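# Swap the container's old cap for a new one

## Task

Unscrew and remove the container's current cap and drop it into the bin, then screw the replacement cap on firmly so the container is sealed, and leave the container upright on the bench. The task fails if the container is dropped, or if anything ends up falling off the table or being left off it.

## Robot and tools

ROBOT. Two 6-joint arms, left_arm and right_arm, each ending in a parallel two-finger gripper with a wrist camera. One opening number drives both fingers of a gripper.

FRAMES. Scene frame: origin at table-top height, halfway between the two nominal arm bases. +z is up, +x points out over the table, and left_arm sits on the +y side. Camera image sides do not match the arm names. Calibrated bases in the scene frame: left_arm (+0.033, +0.350, +0.035) m, quat_wxyz (+1.000, 0, 0, 0); right_arm (+0.038, -0.228, +0.011) m, quat_wxyz (+1.000, 0, 0, -0.021). Every hand pose, velocity, target and wrist-camera pose in results is given in that arm's own base frame. Fixed cameras and the table use the scene frame. On each gripper the fingers point along its +z axis and close along its y axis. end_effector_position is the point between the finger pads, roughly 1 cm short of the fingertips. Printed poses can be wrong by a few cm, more when the arm is stretched far.

ROW FORMAT (shared by execute_actions and move). A row is one flat list of 14 numbers, each in [-1, 1]. Numbers 1-7 are left_arm: dx, dy, dz, rx, ry, rz, opening. Numbers 8-14 are right_arm in the same order. dx, dy, dz, rx, ry, rz are offsets, not poses. They are measured along the arm's own base axes from its Hand target at the moment the action or move starts. rx, ry, rz form one rotation vector, applied about the Hand target position. Scale: 1.0 = 0.6 m or 180 degrees. If dx, dy, dz together have length over 1.0, they may be shortened along their line. Opening is absolute: +1 is fully open (0.094 m), -1 is closed. Writing 0 for all six pose numbers re-commands the current Hand target. Always restate the gripper opening you want, because a 0 there is a real command (half open).

execute_actions: actions is a list of actions. Each action is a table of up to 15 rows, one row per 1/30 s control step. A shorter table keeps repeating its last row until the 15 steps are used up. Every row counts from the pose at the start of that action, not from the row before it. Repeating the same offset in a new action or call therefore keeps moving the gripper further. cameras: a list of names, ["all"], or [] for none. Images come back only if actions is empty or you ask for cameras. An empty actions list also reports the full state.

move: target is either one 14-number row or a list of up to 15 rows. All rows count from the same starting Hand targets. Each gripper follows a straight path and turns the shorter way. Paths take 0.5 s to 10 s; a move longer than that stops short of its target. Other arguments:
- speed: m/s, 0.002 to 2.9, default 0.25. Rotation is capped at twice that in rad/s. Give one value, or one per target.
- blend: metres of corner rounding, one value or one per target. The default 0 stops at each target.
- opening_speed: rate on the -1..+1 scale per second, at least 0.2.
- grip_force: newtons per pad, 10 to 50 (full). It stays set until you change it. Lower forces close slowly.
- blocking=false: returns after about 0.5 s while the move keeps running.
A gripper lags its path, and faster moves stray and hit harder. Moves do not avoid obstacles or the other arm. Keep paths clear of an arm's own base, because passing near it can flip the shoulder posture. The result adds a move: line with the ending: done, off_target, moving, held or fault. A limits= note is also possible: paced means the sent pose was clipped, held means a check withheld steps.

wait: seconds 0 to 10. Arms keep their last command, and a running move continues. stop: brakes the running move. zoom_image: camera (cam_high, cam_close, cam_left_wrist, cam_right_wrist) and region [x0, y0, x1, y1] in pixels from the top-left corner, at most 504 by 504. It only works on a camera in the latest images. read_manual: section "licences". finished_scene: scene = the current scene's number; it cannot be undone.

CONTROL. Each step, the commanded orientation is clipped to within 40 degrees of the measured one. Hand target in a result is the last commanded pose after that clip; the next offsets start from it. Friction and load can leave a gripper a few cm short of it. Waiting does not close that gap. Send another command, or send the remaining distance as an offset. A stopped arm keeps pushing until you command its target back past the gripper.

RESULTS. end_effector_position (m) and end_effector_quat_wxyz are in the arm's base frame. Tool commands shows the current gripper commands. grip_measured uses the same -1..1 scale as opening. Under a firm squeeze it reads slightly narrower than the part, and narrower still on round parts. grip_effort_nm is the gripper motor's effort: negative means closing. It is not a pad force. Joint torques (N m, arm weight included) wrap at ±28 on joints 1-3. Joint velocities may be summarised as within noise. Motor temperatures are reported; a MOTOR HOT line appears at 75 °C. At 90 °C the arm folds and stops working for the rest of the scene. At 100 °C the arm collapses. Holding loads, stretching out and pushing toward unreachable poses all heat motors.

GRIPPING. To release, command an opening well above grip_measured. Close slowly, using opening_speed, on fragile parts. Grip force jumps to the set limit once the fingers close a little past first contact.

CAMERAS. cam_high, cam_close, cam_left_wrist, cam_right_wrist, each 896x504. Calibration uses OpenCV pinhole conventions. Fixed cameras are given in the scene frame, wrist cameras in their arm's base frame. All are accurate to a few mm or degrees.

AVOID. Dropping the container. Letting parts fall or leave the table. Releasing parts that are still moving. Fast impacts or hard pushes on fixed or heavy things. Any contact between the two arms or grippers; the clearance check does not cover the grippers or wrist cameras. Strain on the camera cables. Arm fault stops.

Each tool is called after "Emit:" as name(argument=value, ...) on one line, values as JSON.

## Session

Emit:
execute_actions(actions=[])

Scene clock: 0.00 s.
left_arm: end_effector_position=(+0.4075, -0.0067, +0.1251) grip_measured=+1.000 grip_effort_nm=n/a end_effector_quat_wxyz=(+0.618, -0.025, +0.785, +0.022) | right_arm: end_effector_position=(+0.4080, -0.0126, +0.1087) grip_measured=+1.000 grip_effort_nm=n/a end_effector_quat_wxyz=(+0.579, +0.048, +0.810, -0.083)
Joint positions: left_arm=[-0.084 1.528 0.385 0.903 -0.148 -0.032 0.094] | right_arm=[0.086 1.546 0.43 0.783 0.272 0.009 0.094]
Joint velocities: within noise
Joint torques (N m): no reading
Motor temperatures (°C): left_arm=[31 32 40 36 28 29 28] | right_arm=[29 34 42 31 29 28 27]
Heat: left arm: 40 °C; right arm: 42 °C.
Hand target: left_arm +0.4089, -0.0067, +0.1295; +0.622, -0.026, +0.782, +0.022 | right_arm +0.4078, -0.0128, +0.1083; +0.577, +0.048, +0.811, -0.084
Tool commands: left_gripper/opening=+1.0 right_gripper/opening=+1.0

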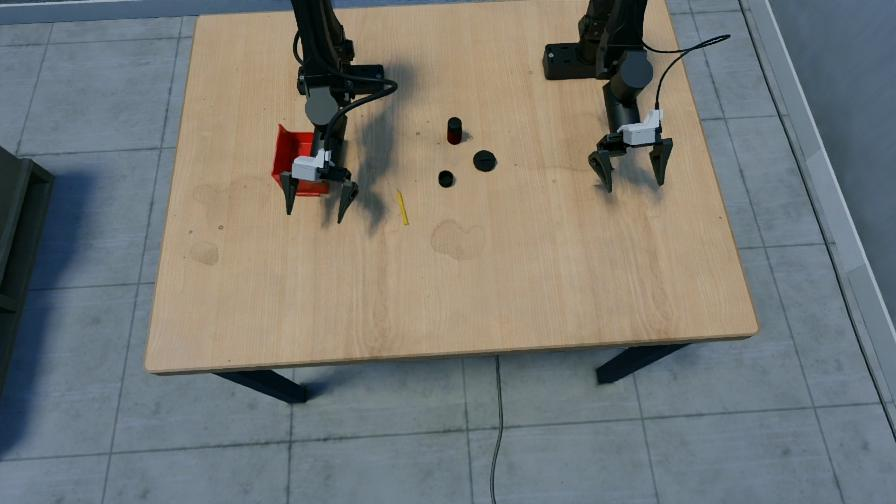

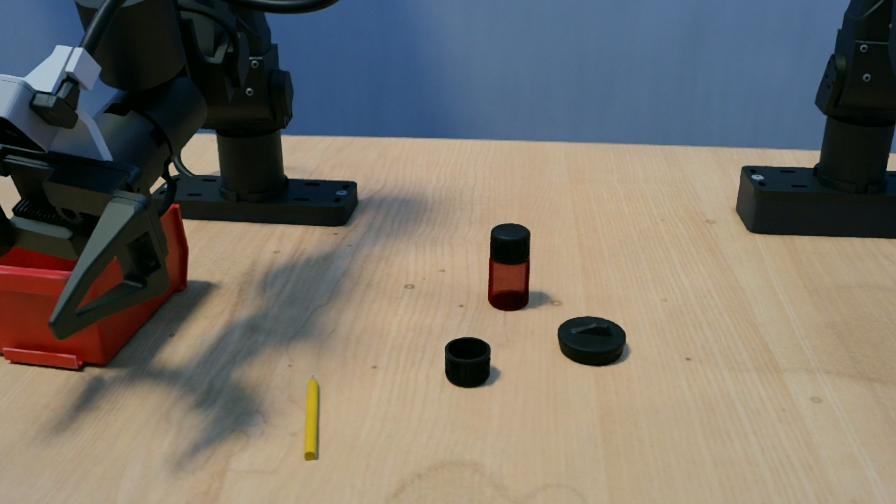

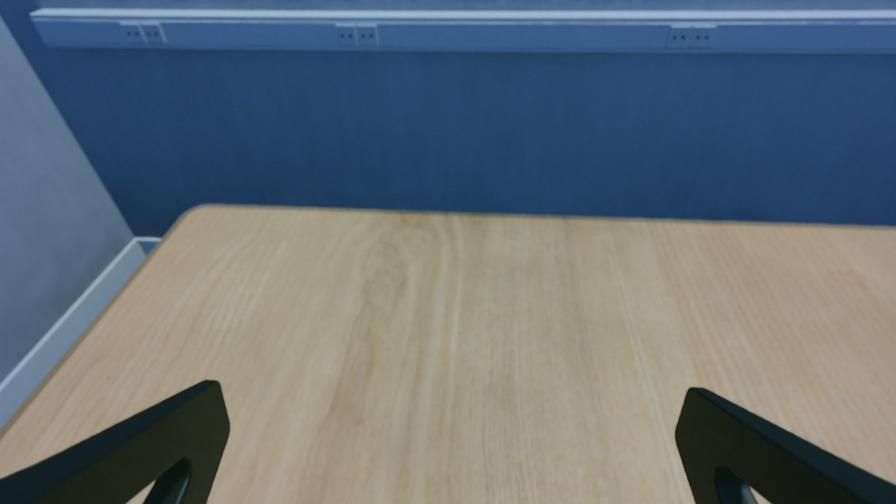

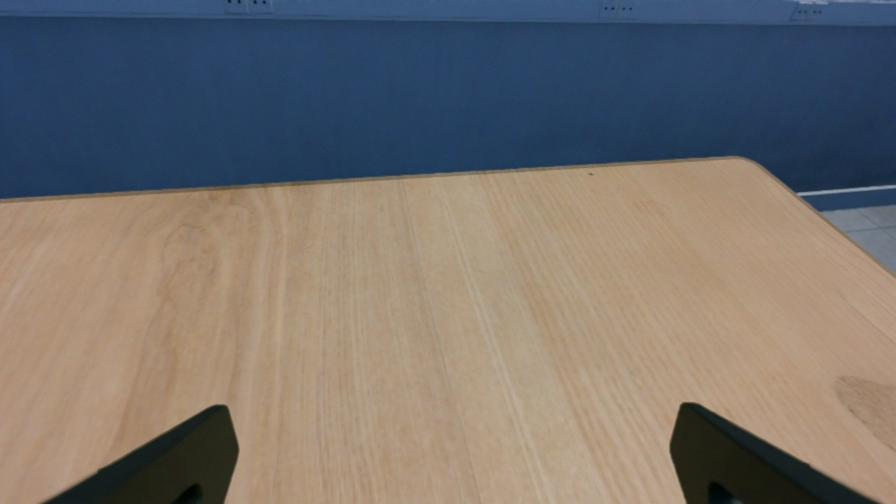

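Emit:
zoom_image(camera="cam_close", region=[420, 200, 660, 400])

Emit:
zoom_image(camera="cam_high", region=[250, 90, 530, 250])

Scaled by 2.100 from the camera's 896x504 image, which has a finer 1280x720 frame.

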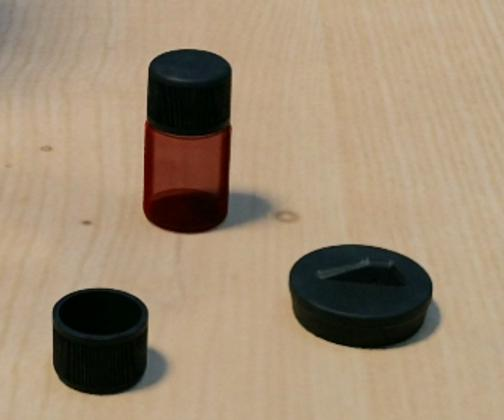

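Scaled by 1.800 from the camera's 896x504 image, which has a finer 1280x720 frame.

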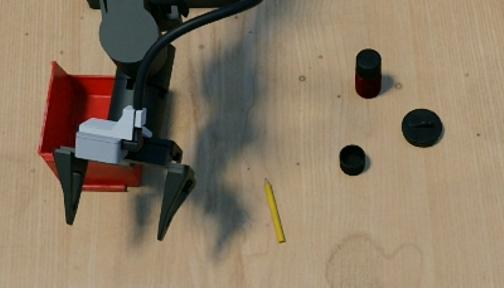

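Emit:
move(target=[-0.195, -0.577, 0.1175, -0.015, 0.427, -0.018, 1.0, -0.247, -0.097, 0.237, 0.057, 0.392, 0.033, 1.0], speed=0.3, cameras=["all"])

Scene clock: 42.33 s.
left_arm: end_effector_position=(+0.2905, -0.3505, +0.2040) grip_measured=+1.000 grip_effort_nm=-0.02 end_effector_quat_wxyz=(+0.080, +0.004, +0.993, -0.089) | right_arm: end_effector_position=(+0.2647, -0.0703, +0.2444) grip_measured=+1.000 grip_effort_nm=0.00 end_effector_quat_wxyz=(+0.097, +0.001, +0.995, -0.025)
Joint positions: left_arm=[-0.885 2.172 2.388 -1.546 -0.011 -0.876 0.094] | right_arm=[-0.264 1.48 1.684 -1.573 -0.002 -0.263 0.094]
Joint torques (N m): left_arm=[0.28 -11.45 8.66 0.37 0.04 -0.06] | right_arm=[-0.62 -7.01 6.17 0.27 0.05 -0.11]
Motor temperatures (°C): left_arm=[31 33 42 41 28 29 28] | right_arm=[29 37 44 35 28 28 27]
Heat: left arm: 42 °C; right arm: 44 °C.
Hand target: left_arm +0.2919, -0.3529, +0.2001; +0.001, +0.000, +1.000, +0.000 | right_arm +0.2596, -0.0711, +0.2505; +0.000, +0.000, +1.000, +0.000
Off the commanded pose: left_arm 0.005 m, 14 deg | right_arm 0.008 m, 12 deg.
joint sent to its limit (left arm) — joint 4 (wrist pitch), lower limit. The joint targets are off in orientation, not in position.
joint sent to its limit (right arm) — joint 4 (wrist pitch), lower limit. The joint targets are off in orientation, not in position.
move: off_target (left_arm, right_arm)
camera_calibration:
cam_left_wrist: T_world_to_cam=[[0.00146717, -0.986041, 0.166495, -0.380641], [-0.958837, 0.0458894, 0.280223, 0.271675], [-0.283952, -0.160052, -0.945386, 0.311404], [0, 0, 0, 1]] pos_world=[0.349475, -0.337954, 0.281642]
cam_right_wrist: T_world_to_cam=[[-0.00729046, -0.999217, 0.0388825, -0.0781672], [-0.972966, 0.0160641, 0.23039, 0.243475], [-0.230834, -0.0361517, -0.972321, 0.385264], [0, 0, 0, 1]] pos_world=[0.325255, -0.0680893, 0.321546]

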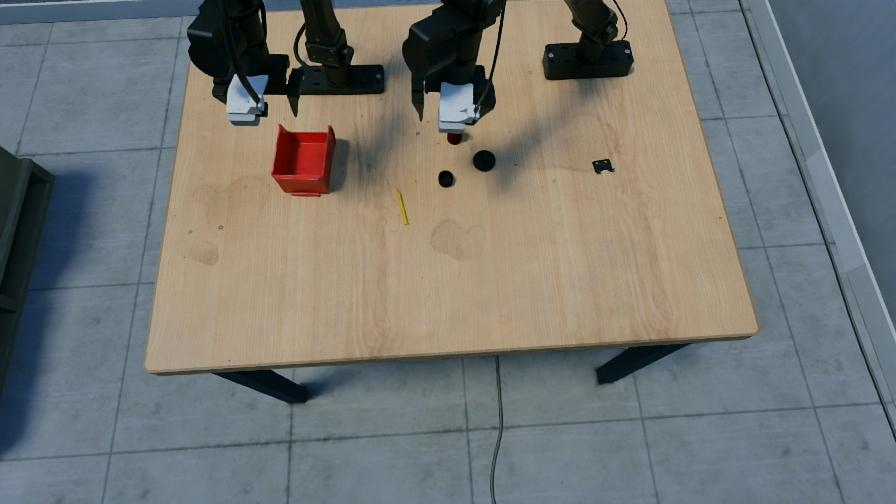

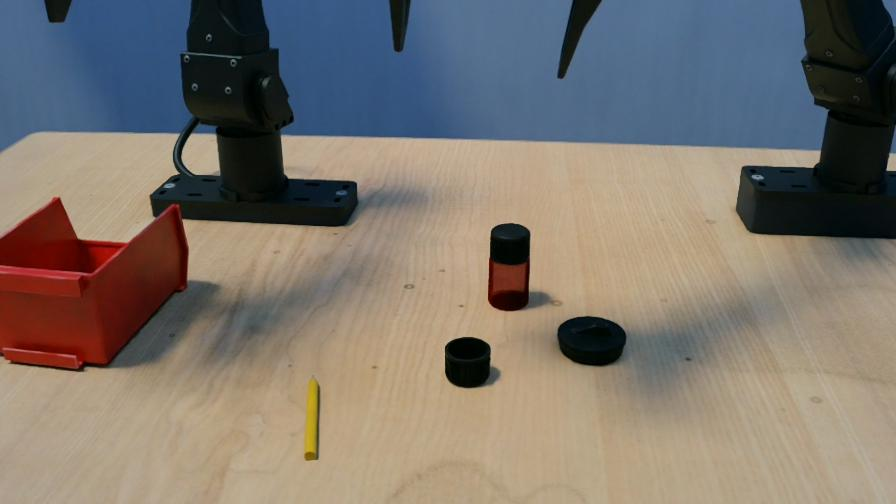

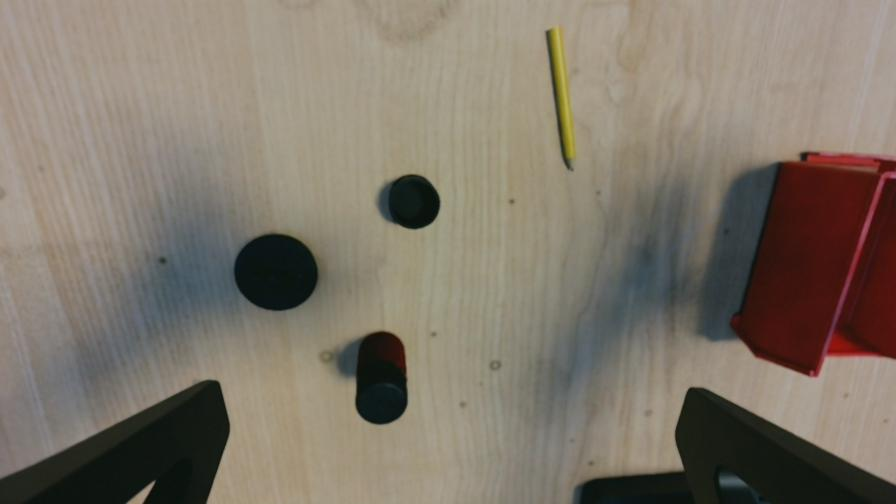

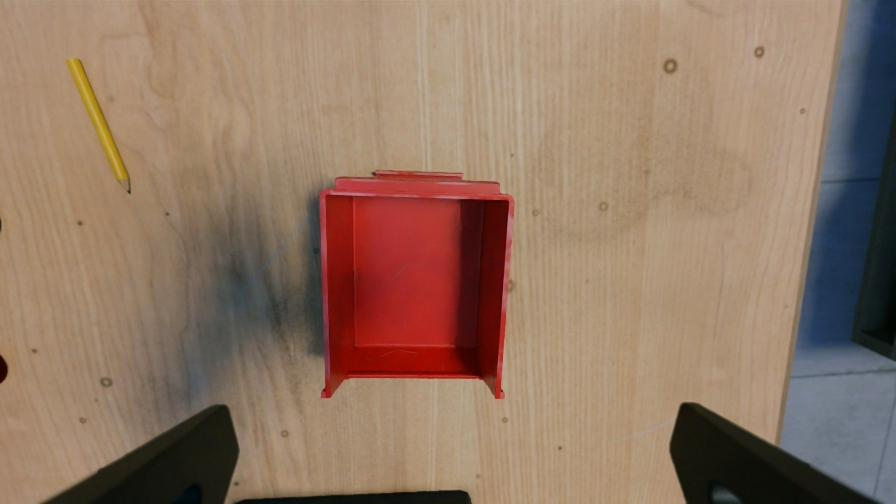

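Emit:
move(target=[0.005, -0.0235, -0.25, 0, 0, 0, 0.06, 0, 0, 0, 0, 0, 0, 1.0], speed=0.2, cameras=["cam_left_wrist", "cam_close"])

Scene clock: 51.10 s.
left_arm: end_effector_position=(+0.2956, -0.3604, +0.0551) grip_measured=+0.062 grip_effort_nm=-0.13 end_effector_quat_wxyz=(+0.002, -0.001, +1.000, +0.004) | right_arm: end_effector_position=(+0.2647, -0.0703, +0.2444) grip_measured=+1.000 grip_effort_nm=0.00 end_effector_quat_wxyz=(+0.097, +0.000, +0.995, -0.025)
Joint positions: left_arm=[-0.889 2.404 2.201 -1.373 -0.008 -0.89 0.05] | right_arm=[-0.264 1.48 1.684 -1.573 -0.002 -0.263 0.094]
Joint torques (N m): left_arm=[-0.75 -14.67 7.32 0.11 0.07 -0.08] | right_arm=[-0.66 -6.98 6.17 0.27 0.04 -0.11]
Heat: left arm: 42 °C; right arm: 43 °C.
Hand target: left_arm +0.2949, -0.3670, +0.0501; +0.001, +0.000, +1.000, +0.000 | right_arm +0.2596, -0.0711, +0.2505; +0.000, +0.000, +1.000, +0.000
Off the commanded pose: left_arm 0.008 m, 1 deg | right_arm 0.008 m, 12 deg.
joint sent to its limit (right arm) — joint 4 (wrist pitch), lower limit. The joint targets are off in orientation, not in position.
move: off_target (right_arm)
camera_calibration:
cam_left_wrist: T_world_to_cam=[[0.0233089, -0.999497, -0.0214995, -0.366536], [-0.902533, -0.0302875, 0.429553, 0.266366], [-0.429989, 0.00939163, -0.902785, 0.27242], [0, 0, 0, 1]] pos_world=[0.366085, -0.360843, 0.123638]
Images, in order (width x height): cam_close 896x504, cam_left_wrist 896x504.

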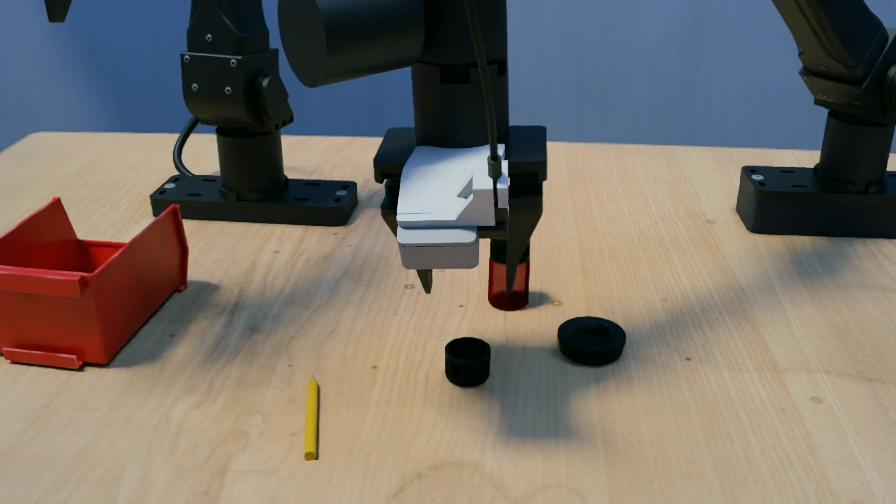

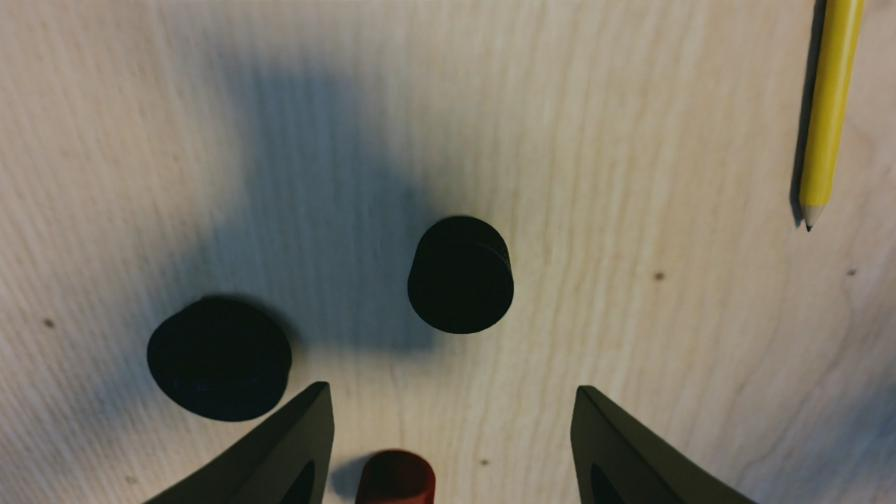

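Emit:
move(target=[-0.0098, -0.0033, -0.065, 0, 0, 0, 0.06, 0, 0, 0, 0, 0, 0, 1.0], speed=0.1, cameras=["cam_left_wrist", "cam_close"])

Scene clock: 54.70 s.
left_arm: end_effector_position=(+0.2932, -0.3675, +0.0212) grip_measured=+0.062 grip_effort_nm=-0.13 end_effector_quat_wxyz=(+0.008, +0.000, +1.000, -0.004) | right_arm: end_effector_position=(+0.2647, -0.0703, +0.2444) grip_measured=+1.000 grip_effort_nm=0.00 end_effector_quat_wxyz=(+0.097, +0.000, +0.995, -0.025)
Joint positions: left_arm=[-0.902 2.404 2.066 -1.218 -0.007 -0.903 0.05] | right_arm=[-0.264 1.48 1.684 -1.573 -0.002 -0.263 0.094]
Joint torques (N m): left_arm=[-0.57 -14.58 5.68 0.19 0.06 -0.06] | right_arm=[-0.62 -6.94 6.2 0.26 0.07 -0.11]
Heat: left arm: 42 °C; right arm: 43 °C.
Hand target: left_arm +0.2891, -0.3690, +0.0111; +0.001, +0.000, +1.000, +0.000 | right_arm +0.2596, -0.0711, +0.2505; +0.000, +0.000, +1.000, +0.000
Off the commanded pose: left_arm 0.011 m, 1 deg | right_arm 0.008 m, 12 deg.
joint sent to its limit (right arm) — joint 4 (wrist pitch), lower limit. The joint targets are off in orientation, not in position.
move: off_target (left_arm, right_arm)
camera_calibration:
cam_left_wrist: T_world_to_cam=[[0.0226887, -0.99973, -0.00509149, -0.374566], [-0.907791, -0.0227351, 0.418807, 0.283077], [-0.418809, -0.00488019, -0.908061, 0.232501], [0, 0, 0, 1]] pos_world=[0.362847, -0.366894, 0.0906633]
Images, in order (width x height): cam_close 896x504, cam_left_wrist 896x504.

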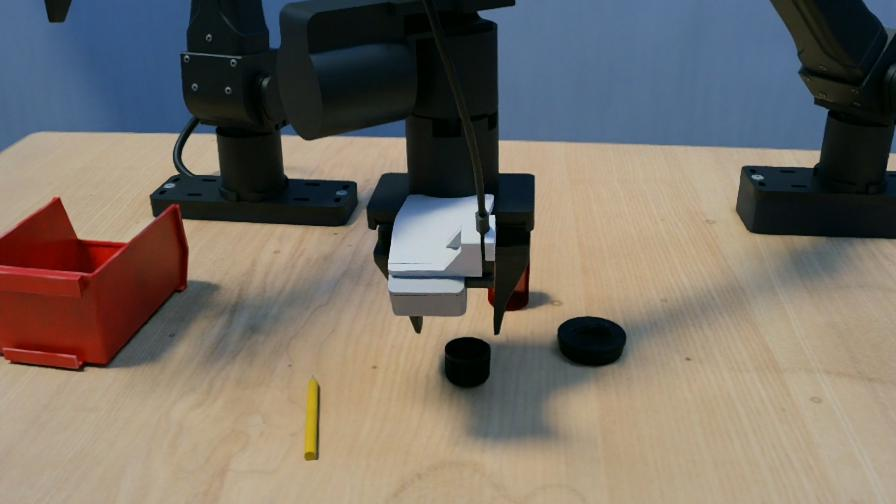

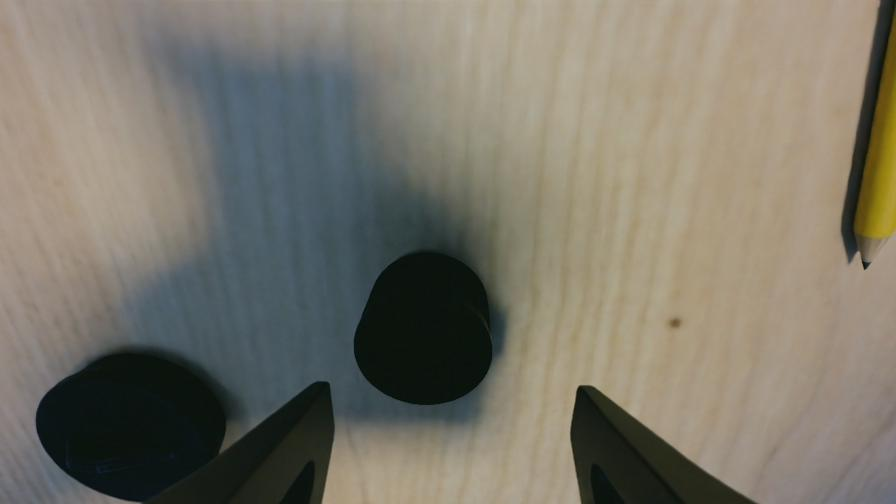

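Emit:
move(target=[0.0215, 0.0133, 0.0115, 0, 0, 0, 0.06, 0, 0, 0, 0, 0, 0, 1.0], speed=0.1, cameras=["cam_left_wrist", "cam_close"])

Scene clock: 62.47 s.
left_arm: end_effector_position=(+0.3009, -0.3603, +0.0212) grip_measured=+0.062 grip_effort_nm=-0.13 end_effector_quat_wxyz=(+0.007, -0.001, +1.000, -0.003) | right_arm: end_effector_position=(+0.2647, -0.0703, +0.2444) grip_measured=+1.000 grip_effort_nm=0.00 end_effector_quat_wxyz=(+0.097, +0.000, +0.995, -0.025)
Joint positions: left_arm=[-0.879 2.404 2.066 -1.22 -0.006 -0.882 0.05] | right_arm=[-0.264 1.48 1.684 -1.573 -0.002 -0.263 0.094]
Joint torques (N m): left_arm=[0.35 -14.23 8.59 -0.17 0.08 0.01] | right_arm=[-0.66 -6.97 6.17 0.28 0.05 -0.11]
Heat: left arm: 42 °C; right arm: 43 °C.
Hand target: left_arm +0.3019, -0.3610, +0.0180; +0.001, +0.000, +1.000, +0.000 | right_arm +0.2596, -0.0711, +0.2505; +0.000, +0.000, +1.000, +0.000
Off the commanded pose: left_arm 0.003 m, 1 deg | right_arm 0.008 m, 12 deg.
joint sent to its limit (right arm) — joint 4 (wrist pitch), lower limit. The joint targets are off in orientation, not in position.
move: off_target (right_arm)
camera_calibration:
cam_left_wrist: T_world_to_cam=[[0.0245654, -0.999675, -0.00678437, -0.368076], [-0.906742, -0.0251385, 0.420936, 0.28906], [-0.42097, -0.0041888, -0.907065, 0.236624], [0, 0, 0, 1]] pos_world=[0.370757, -0.359699, 0.0904606]
Images, in order (width x height): cam_close 896x504, cam_left_wrist 896x504.

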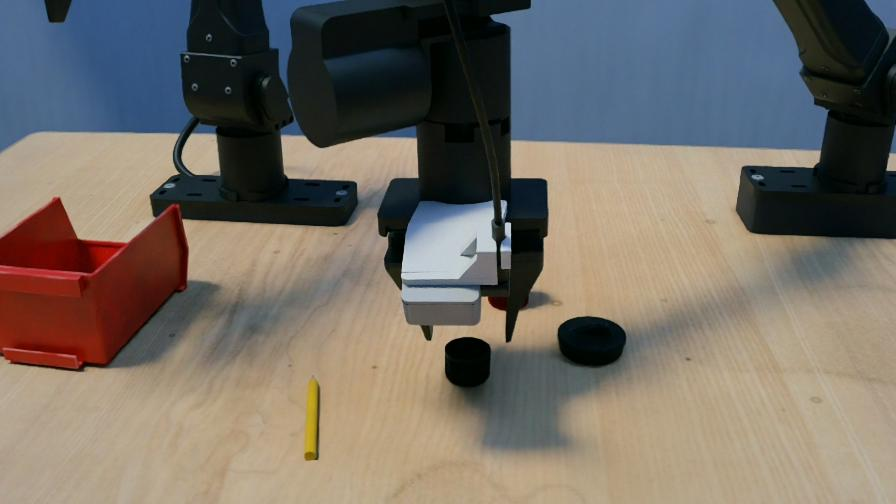

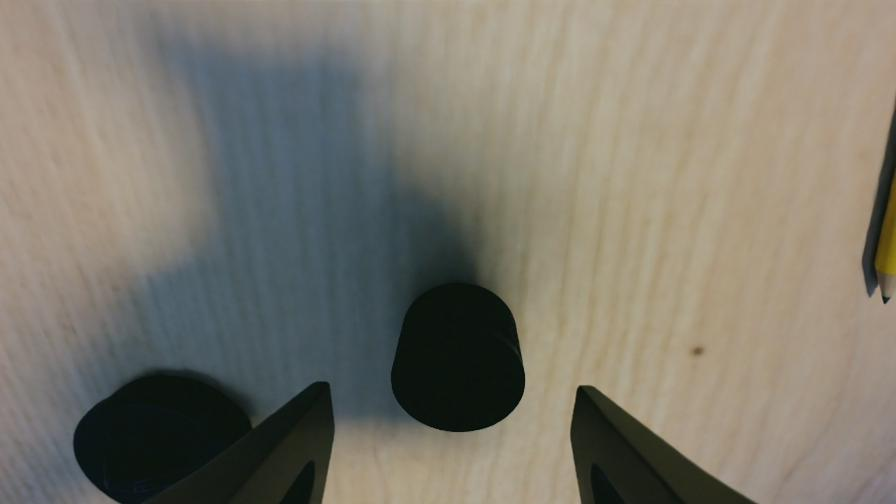

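Emit:
move(target=[0.0033, -0.0017, -0.0483, 0, 0, 0, 0.06, 0, 0, 0, 0, 0, 0, 1.0], speed=0.06, cameras=["cam_left_wrist", "cam_close"])

Scene clock: 64.47 s.
left_arm: end_effector_position=(+0.3045, -0.3646, +0.0035) grip_measured=+0.062 grip_effort_nm=-0.13 end_effector_quat_wxyz=(+0.010, +0.000, +1.000, -0.007) | right_arm: end_effector_position=(+0.2647, -0.0703, +0.2444) grip_measured=+1.000 grip_effort_nm=0.00 end_effector_quat_wxyz=(+0.097, +0.000, +0.995, -0.025)
Joint positions: left_arm=[-0.879 2.429 2.04 -1.158 -0.006 -0.879 0.05] | right_arm=[-0.264 1.48 1.684 -1.573 -0.002 -0.263 0.094]
Joint torques (N m): left_arm=[0.46 -14.06 5.75 0.2 0.07 0.05] | right_arm=[-0.69 -6.95 6.17 0.25 0.06 -0.12]
Heat: left arm: 42 °C; right arm: 43 °C.
Hand target: left_arm +0.3039, -0.3620, -0.0111; +0.001, +0.000, +1.000, +0.000 | right_arm +0.2596, -0.0711, +0.2505; +0.000, +0.000, +1.000, +0.000
Off the commanded pose: left_arm 0.015 m, 1 deg | right_arm 0.008 m, 12 deg.
joint sent to its limit (right arm) — joint 4 (wrist pitch), lower limit. The joint targets are off in orientation, not in position.
move: off_target (left_arm, right_arm)
camera_calibration:
cam_left_wrist: T_world_to_cam=[[0.0219479, -0.999757, 0.00182916, -0.371824], [-0.909742, -0.019213, 0.41473, 0.302716], [-0.414594, -0.0107665, -0.909943, 0.217748], [0, 0, 0, 1]] pos_world=[0.373831, -0.363573, 0.0732733]
Images, in order (width x height): cam_close 896x504, cam_left_wrist 896x504.

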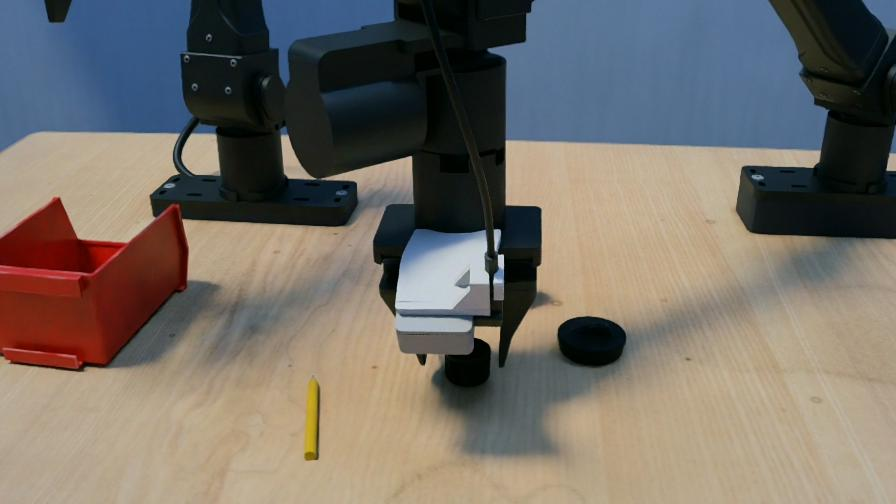

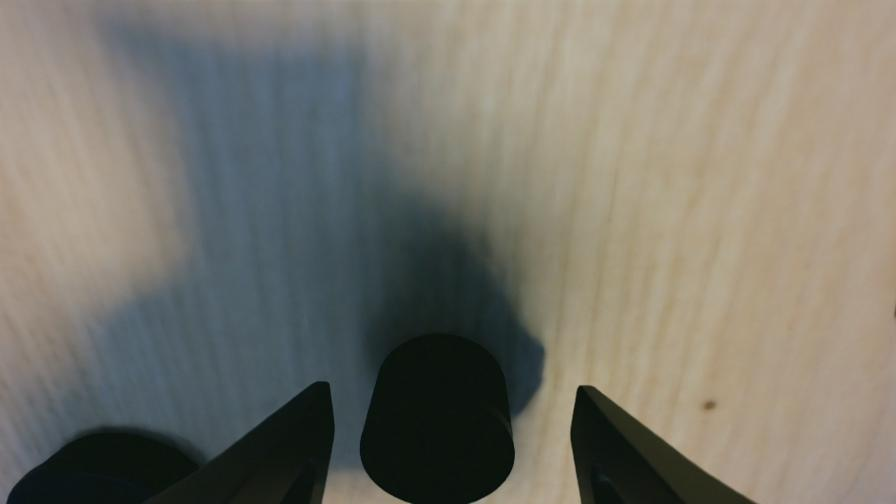

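Emit:
move(target=[0.0, 0.005, -0.0133, 0, 0, 0, 0.06, 0, 0, 0, 0, 0, 0, 1.0], speed=0.05, cameras=["cam_left_wrist", "cam_close"])

Scene clock: 66.17 s.
left_arm: end_effector_position=(+0.3037, -0.3636, -0.0049) grip_measured=+0.062 grip_effort_nm=-0.13 end_effector_quat_wxyz=(+0.010, +0.002, +1.000, -0.008) | right_arm: end_effector_position=(+0.2647, -0.0703, +0.2444) grip_measured=+1.000 grip_effort_nm=0.00 end_effector_quat_wxyz=(+0.097, +0.000, +0.995, -0.025)
Joint positions: left_arm=[-0.879 2.429 2.006 -1.124 -0.006 -0.875 0.05] | right_arm=[-0.264 1.48 1.684 -1.573 -0.002 -0.263 0.094]
Joint torques (N m): left_arm=[0.79 -14.09 5.35 0.19 0.05 0.05] | right_arm=[-0.64 -6.98 6.22 0.26 0.06 -0.11]
Heat: left arm: 42 °C; right arm: 43 °C.
Hand target: left_arm +0.3039, -0.3590, -0.0191; +0.001, +0.000, +1.000, +0.000 | right_arm +0.2596, -0.0711, +0.2505; +0.000, +0.000, +1.000, +0.000
Off the commanded pose: left_arm 0.015 m, 1 deg | right_arm 0.008 m, 12 deg.
joint sent to its limit (right arm) — joint 4 (wrist pitch), lower limit. The joint targets are off in orientation, not in position.
move: off_target (left_arm, right_arm)
camera_calibration:
cam_left_wrist: T_world_to_cam=[[0.0180907, -0.999834, 0.00203798, -0.369693], [-0.909919, -0.0156189, 0.414491, 0.306907], [-0.414391, -0.00935283, -0.910051, 0.210132], [0, 0, 0, 1]] pos_world=[0.373025, -0.362873, 0.0647736]
Images, in order (width x height): cam_close 896x504, cam_left_wrist 896x504.

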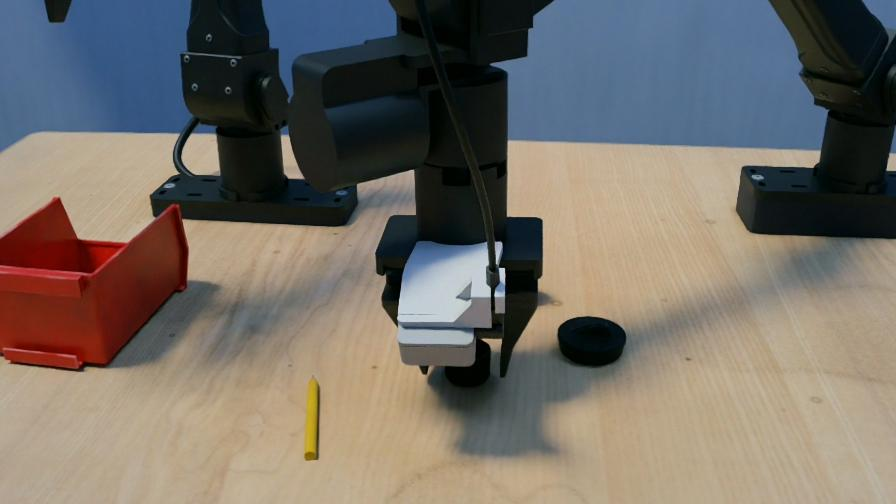

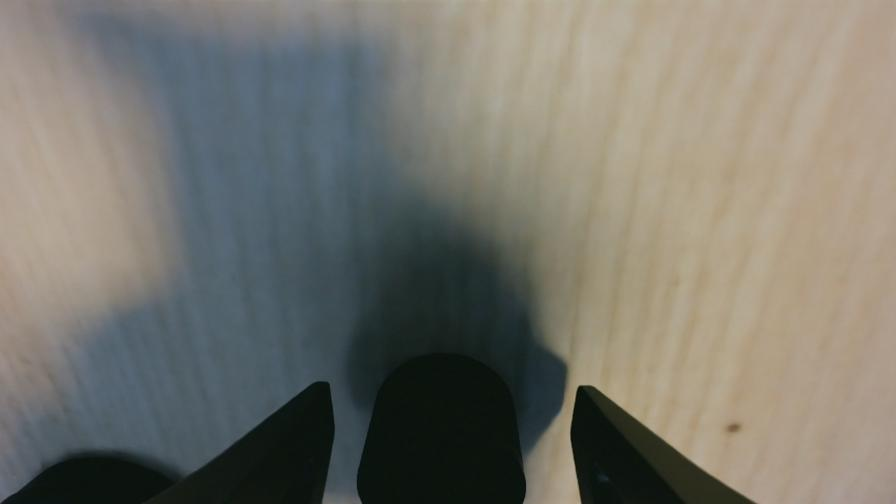

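Emit:
move(target=[0.0, 0.0, 0.0, 0, 0, 0, -0.45, 0, 0, 0, 0, 0, 0, 1.0], speed=0.05, opening_speed=0.4, grip_force=[30, 50], cameras=["cam_left_wrist", "cam_close"])

Scene clock: 68.83 s.
left_arm: end_effector_position=(+0.3038, -0.3638, -0.0049) grip_measured=-0.350 grip_effort_nm=-0.67 end_effector_quat_wxyz=(+0.010, +0.002, +1.000, -0.008) | right_arm: end_effector_position=(+0.2647, -0.0703, +0.2444) grip_measured=+1.000 grip_effort_nm=0.00 end_effector_quat_wxyz=(+0.097, +0.000, +0.995, -0.025)
Joint positions: left_arm=[-0.879 2.429 2.006 -1.123 -0.006 -0.875 0.031] | right_arm=[-0.264 1.48 1.684 -1.573 -0.002 -0.263 0.094]
Joint torques (N m): left_arm=[0.96 -14.11 5.45 0.18 0.06 0.05] | right_arm=[-0.64 -6.95 6.15 0.25 0.05 -0.12]
Heat: left arm: 42 °C; right arm: 43 °C.
Hand target: left_arm +0.3039, -0.3590, -0.0191; +0.001, +0.000, +1.000, +0.000 | right_arm +0.2596, -0.0711, +0.2505; +0.000, +0.000, +1.000, +0.000
Off the commanded pose: left_arm 0.015 m, 1 deg | right_arm 0.008 m, 12 deg.
joint sent to its limit (right arm) — joint 4 (wrist pitch), lower limit. The joint targets are off in orientation, not in position.
grip_force (N): 30, 50
move: off_target (left_arm, right_arm)
camera_calibration:
cam_left_wrist: T_world_to_cam=[[0.0181134, -0.999833, 0.00258553, -0.369837], [-0.910143, -0.0154179, 0.414008, 0.307141], [-0.413899, -0.00985228, -0.91027, 0.209913], [0, 0, 0, 1]] pos_world=[0.373124, -0.362971, 0.0648745]
Images, in order (width x height): cam_close 896x504, cam_left_wrist 896x504.

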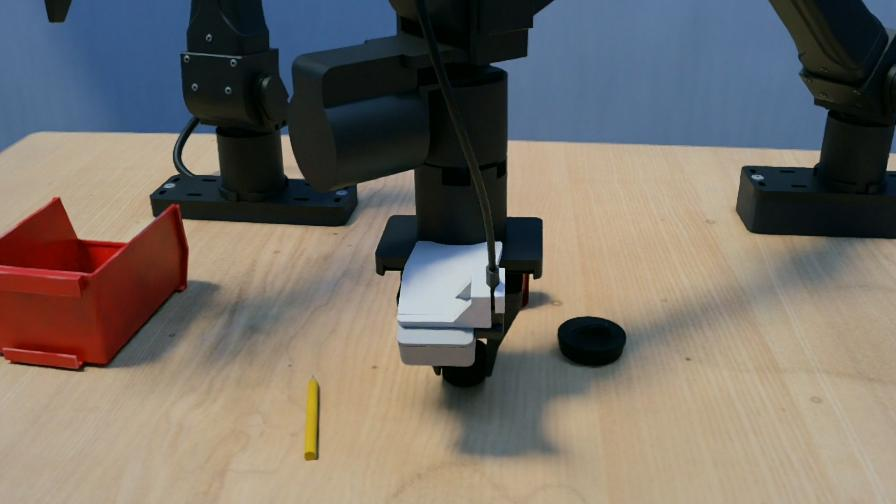

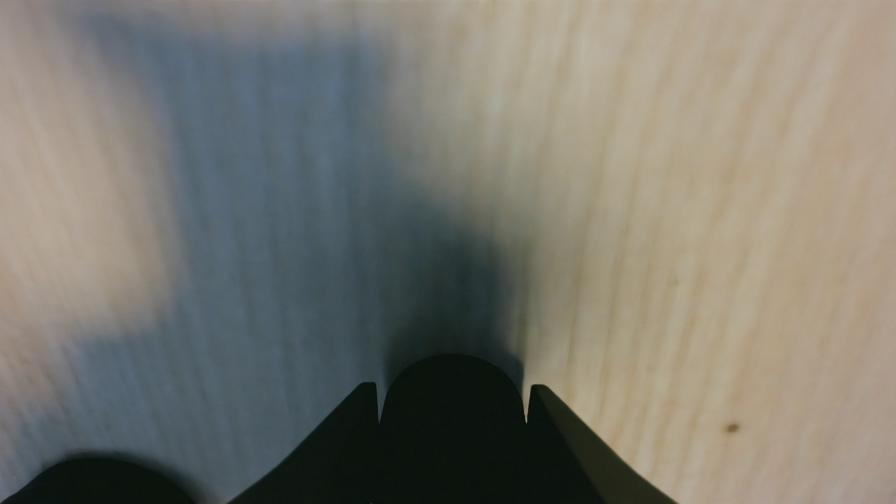

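Emit:
move(target=[0.0, 0.0, 0.15, 0, 0, 0, -0.45, 0, 0, 0, 0, 0, 0, 1.0], speed=0.15, cameras=["cam_left_wrist", "cam_close"])

Scene clock: 77.10 s.
left_arm: end_effector_position=(+0.2997, -0.3589, +0.0631) grip_measured=-0.350 grip_effort_nm=-0.68 end_effector_quat_wxyz=(-0.002, +0.002, +1.000, +0.007) | right_arm: end_effector_position=(+0.2647, -0.0703, +0.2444) grip_measured=+1.000 grip_effort_nm=0.00 end_effector_quat_wxyz=(+0.097, +0.000, +0.995, -0.025)
Joint positions: left_arm=[-0.879 2.429 2.277 -1.432 -0.006 -0.875 0.031] | right_arm=[-0.264 1.48 1.684 -1.573 -0.002 -0.263 0.094]
Joint torques (N m): left_arm=[0.95 -16.5 8.83 -0.22 0.08 0.05] | right_arm=[-0.64 -6.94 6.2 0.28 0.05 -0.11]
Motor temperatures (°C): left_arm=[31 39 42 36 28 29 28] | right_arm=[29 39 42 32 28 28 27]
Heat: left arm: 42 °C; right arm: 42 °C.
Hand target: left_arm +0.3039, -0.3590, +0.0709; +0.001, +0.000, +1.000, +0.000 | right_arm +0.2596, -0.0711, +0.2505; +0.000, +0.000, +1.000, +0.000
Off the commanded pose: left_arm 0.009 m, 1 deg | right_arm 0.008 m, 12 deg.
joint sent to its limit (right arm) — joint 4 (wrist pitch), lower limit. The joint targets are off in orientation, not in position.
grip_force (N): 30, 50
move: off_target (right_arm)
camera_calibration:
cam_left_wrist: T_world_to_cam=[[0.0174008, -0.999478, -0.0272045, -0.362756], [-0.899803, -0.0275172, 0.435427, 0.26655], [-0.435949, 0.0169019, -0.899813, 0.285682], [0, 0, 0, 1]] pos_world=[0.370697, -0.360061, 0.131129]
Images, in order (width x height): cam_close 896x504, cam_left_wrist 896x504.

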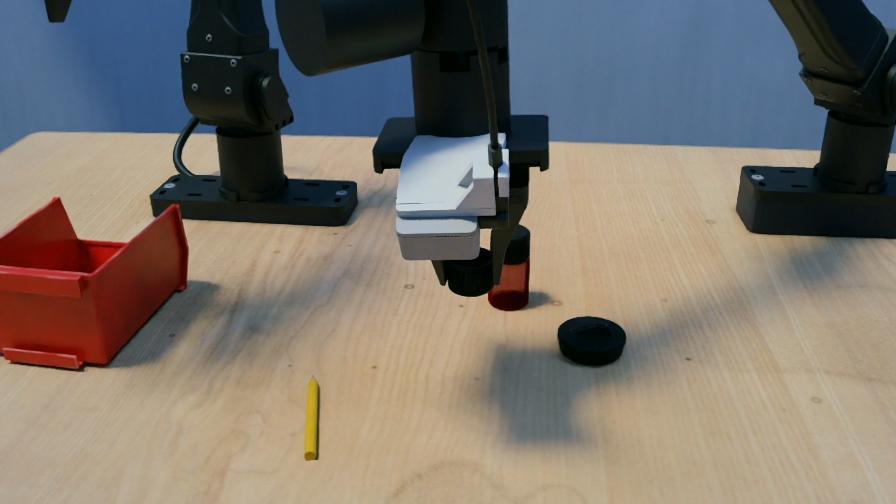

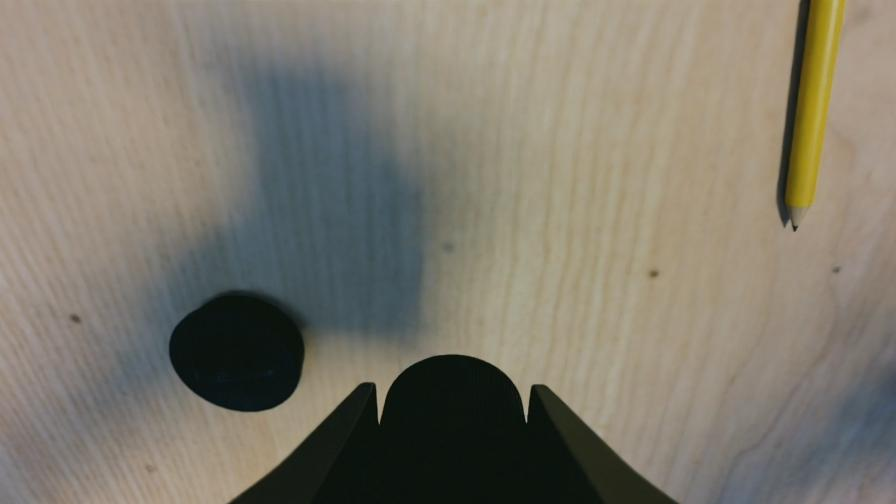

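Emit:
move(target=[-0.0615, 0.128, 0.157, -0.5, 0, 0, -0.45, 0, 0, 0, 0, 0, 0, 1.0], speed=0.25, cameras=["cam_left_wrist", "cam_close", "cam_high"])

Scene clock: 85.93 s.
left_arm: end_effector_position=(+0.2683, -0.2834, +0.1725) grip_measured=-0.350 grip_effort_nm=-0.68 end_effector_quat_wxyz=(+0.005, +0.003, +0.706, -0.709) | right_arm: end_effector_position=(+0.2647, -0.0703, +0.2444) grip_measured=+1.000 grip_effort_nm=0.00 end_effector_quat_wxyz=(+0.097, +0.000, +0.995, -0.025)
Joint positions: left_arm=[-0.371 1.768 0.569 1.21 1.198 -1.57 0.031] | right_arm=[-0.264 1.48 1.684 -1.573 -0.002 -0.263 0.094]
Joint torques (N m): left_arm=[0.29 -6.84 4.22 1.7 0.04 0.01] | right_arm=[-0.64 -6.91 6.17 0.26 0.05 -0.11]
Heat: left arm: 42 °C; right arm: 42 °C.
Hand target: left_arm +0.2670, -0.2822, +0.1653; +0.001, +0.000, +0.707, -0.707 | right_arm +0.2596, -0.0711, +0.2505; +0.000, +0.000, +1.000, +0.000
Off the commanded pose: left_arm 0.008 m, 1 deg | right_arm 0.008 m, 12 deg.
joint sent to its limit (right arm) — joint 4 (wrist pitch), lower limit. The joint targets are off in orientation, not in position.
grip_force (N): 30, 50
move: off_target (right_arm)
camera_calibration:
cam_left_wrist: T_world_to_cam=[[0.0106746, -0.00936951, 0.999899, -0.178623], [-0.902313, 0.430864, 0.0136702, 0.396105], [-0.430949, -0.902368, -0.00385495, -0.047213], [0, 0, 0, 1]] pos_world=[0.338971, -0.214945, 0.173008]
Images, in order (width x height): cam_high 896x504, cam_close 896x504, cam_left_wrist 896x504.

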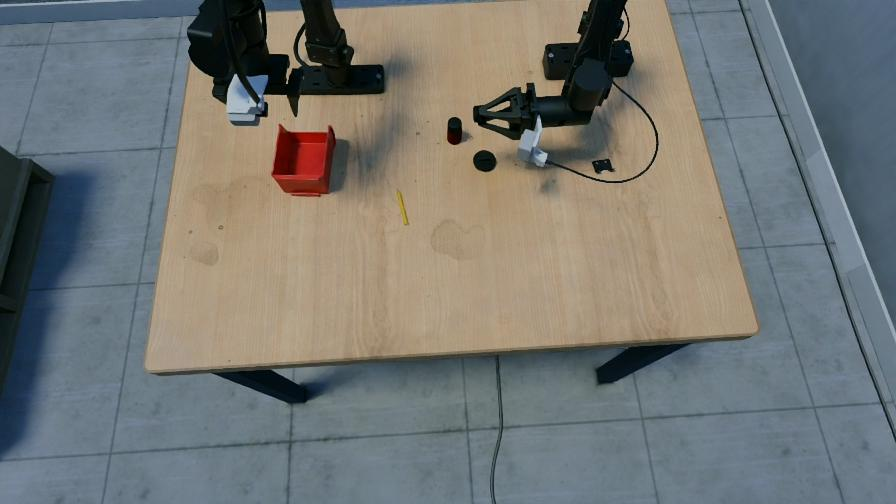

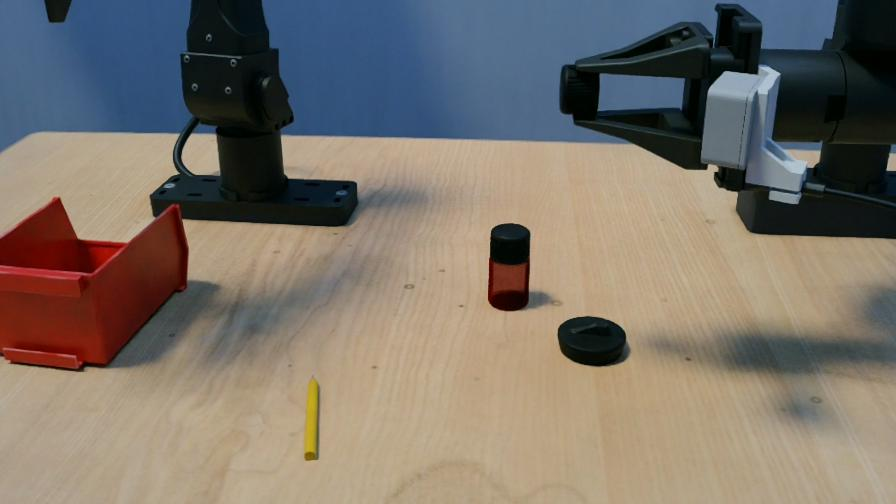

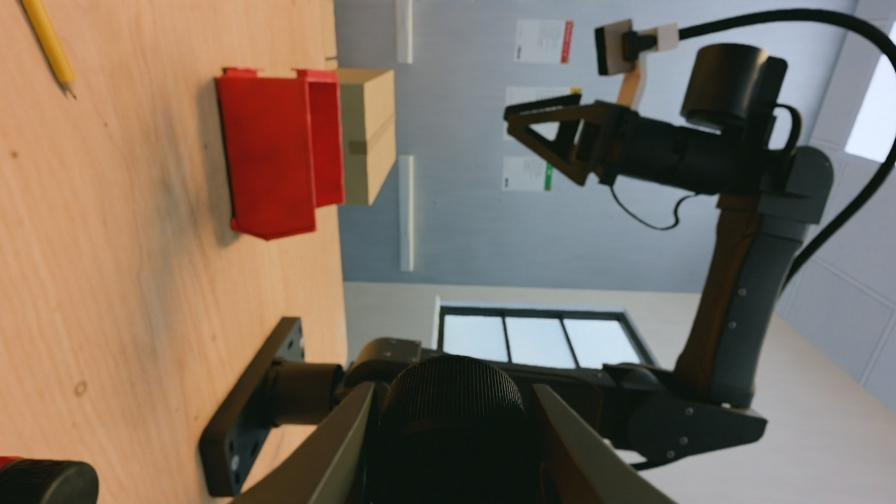

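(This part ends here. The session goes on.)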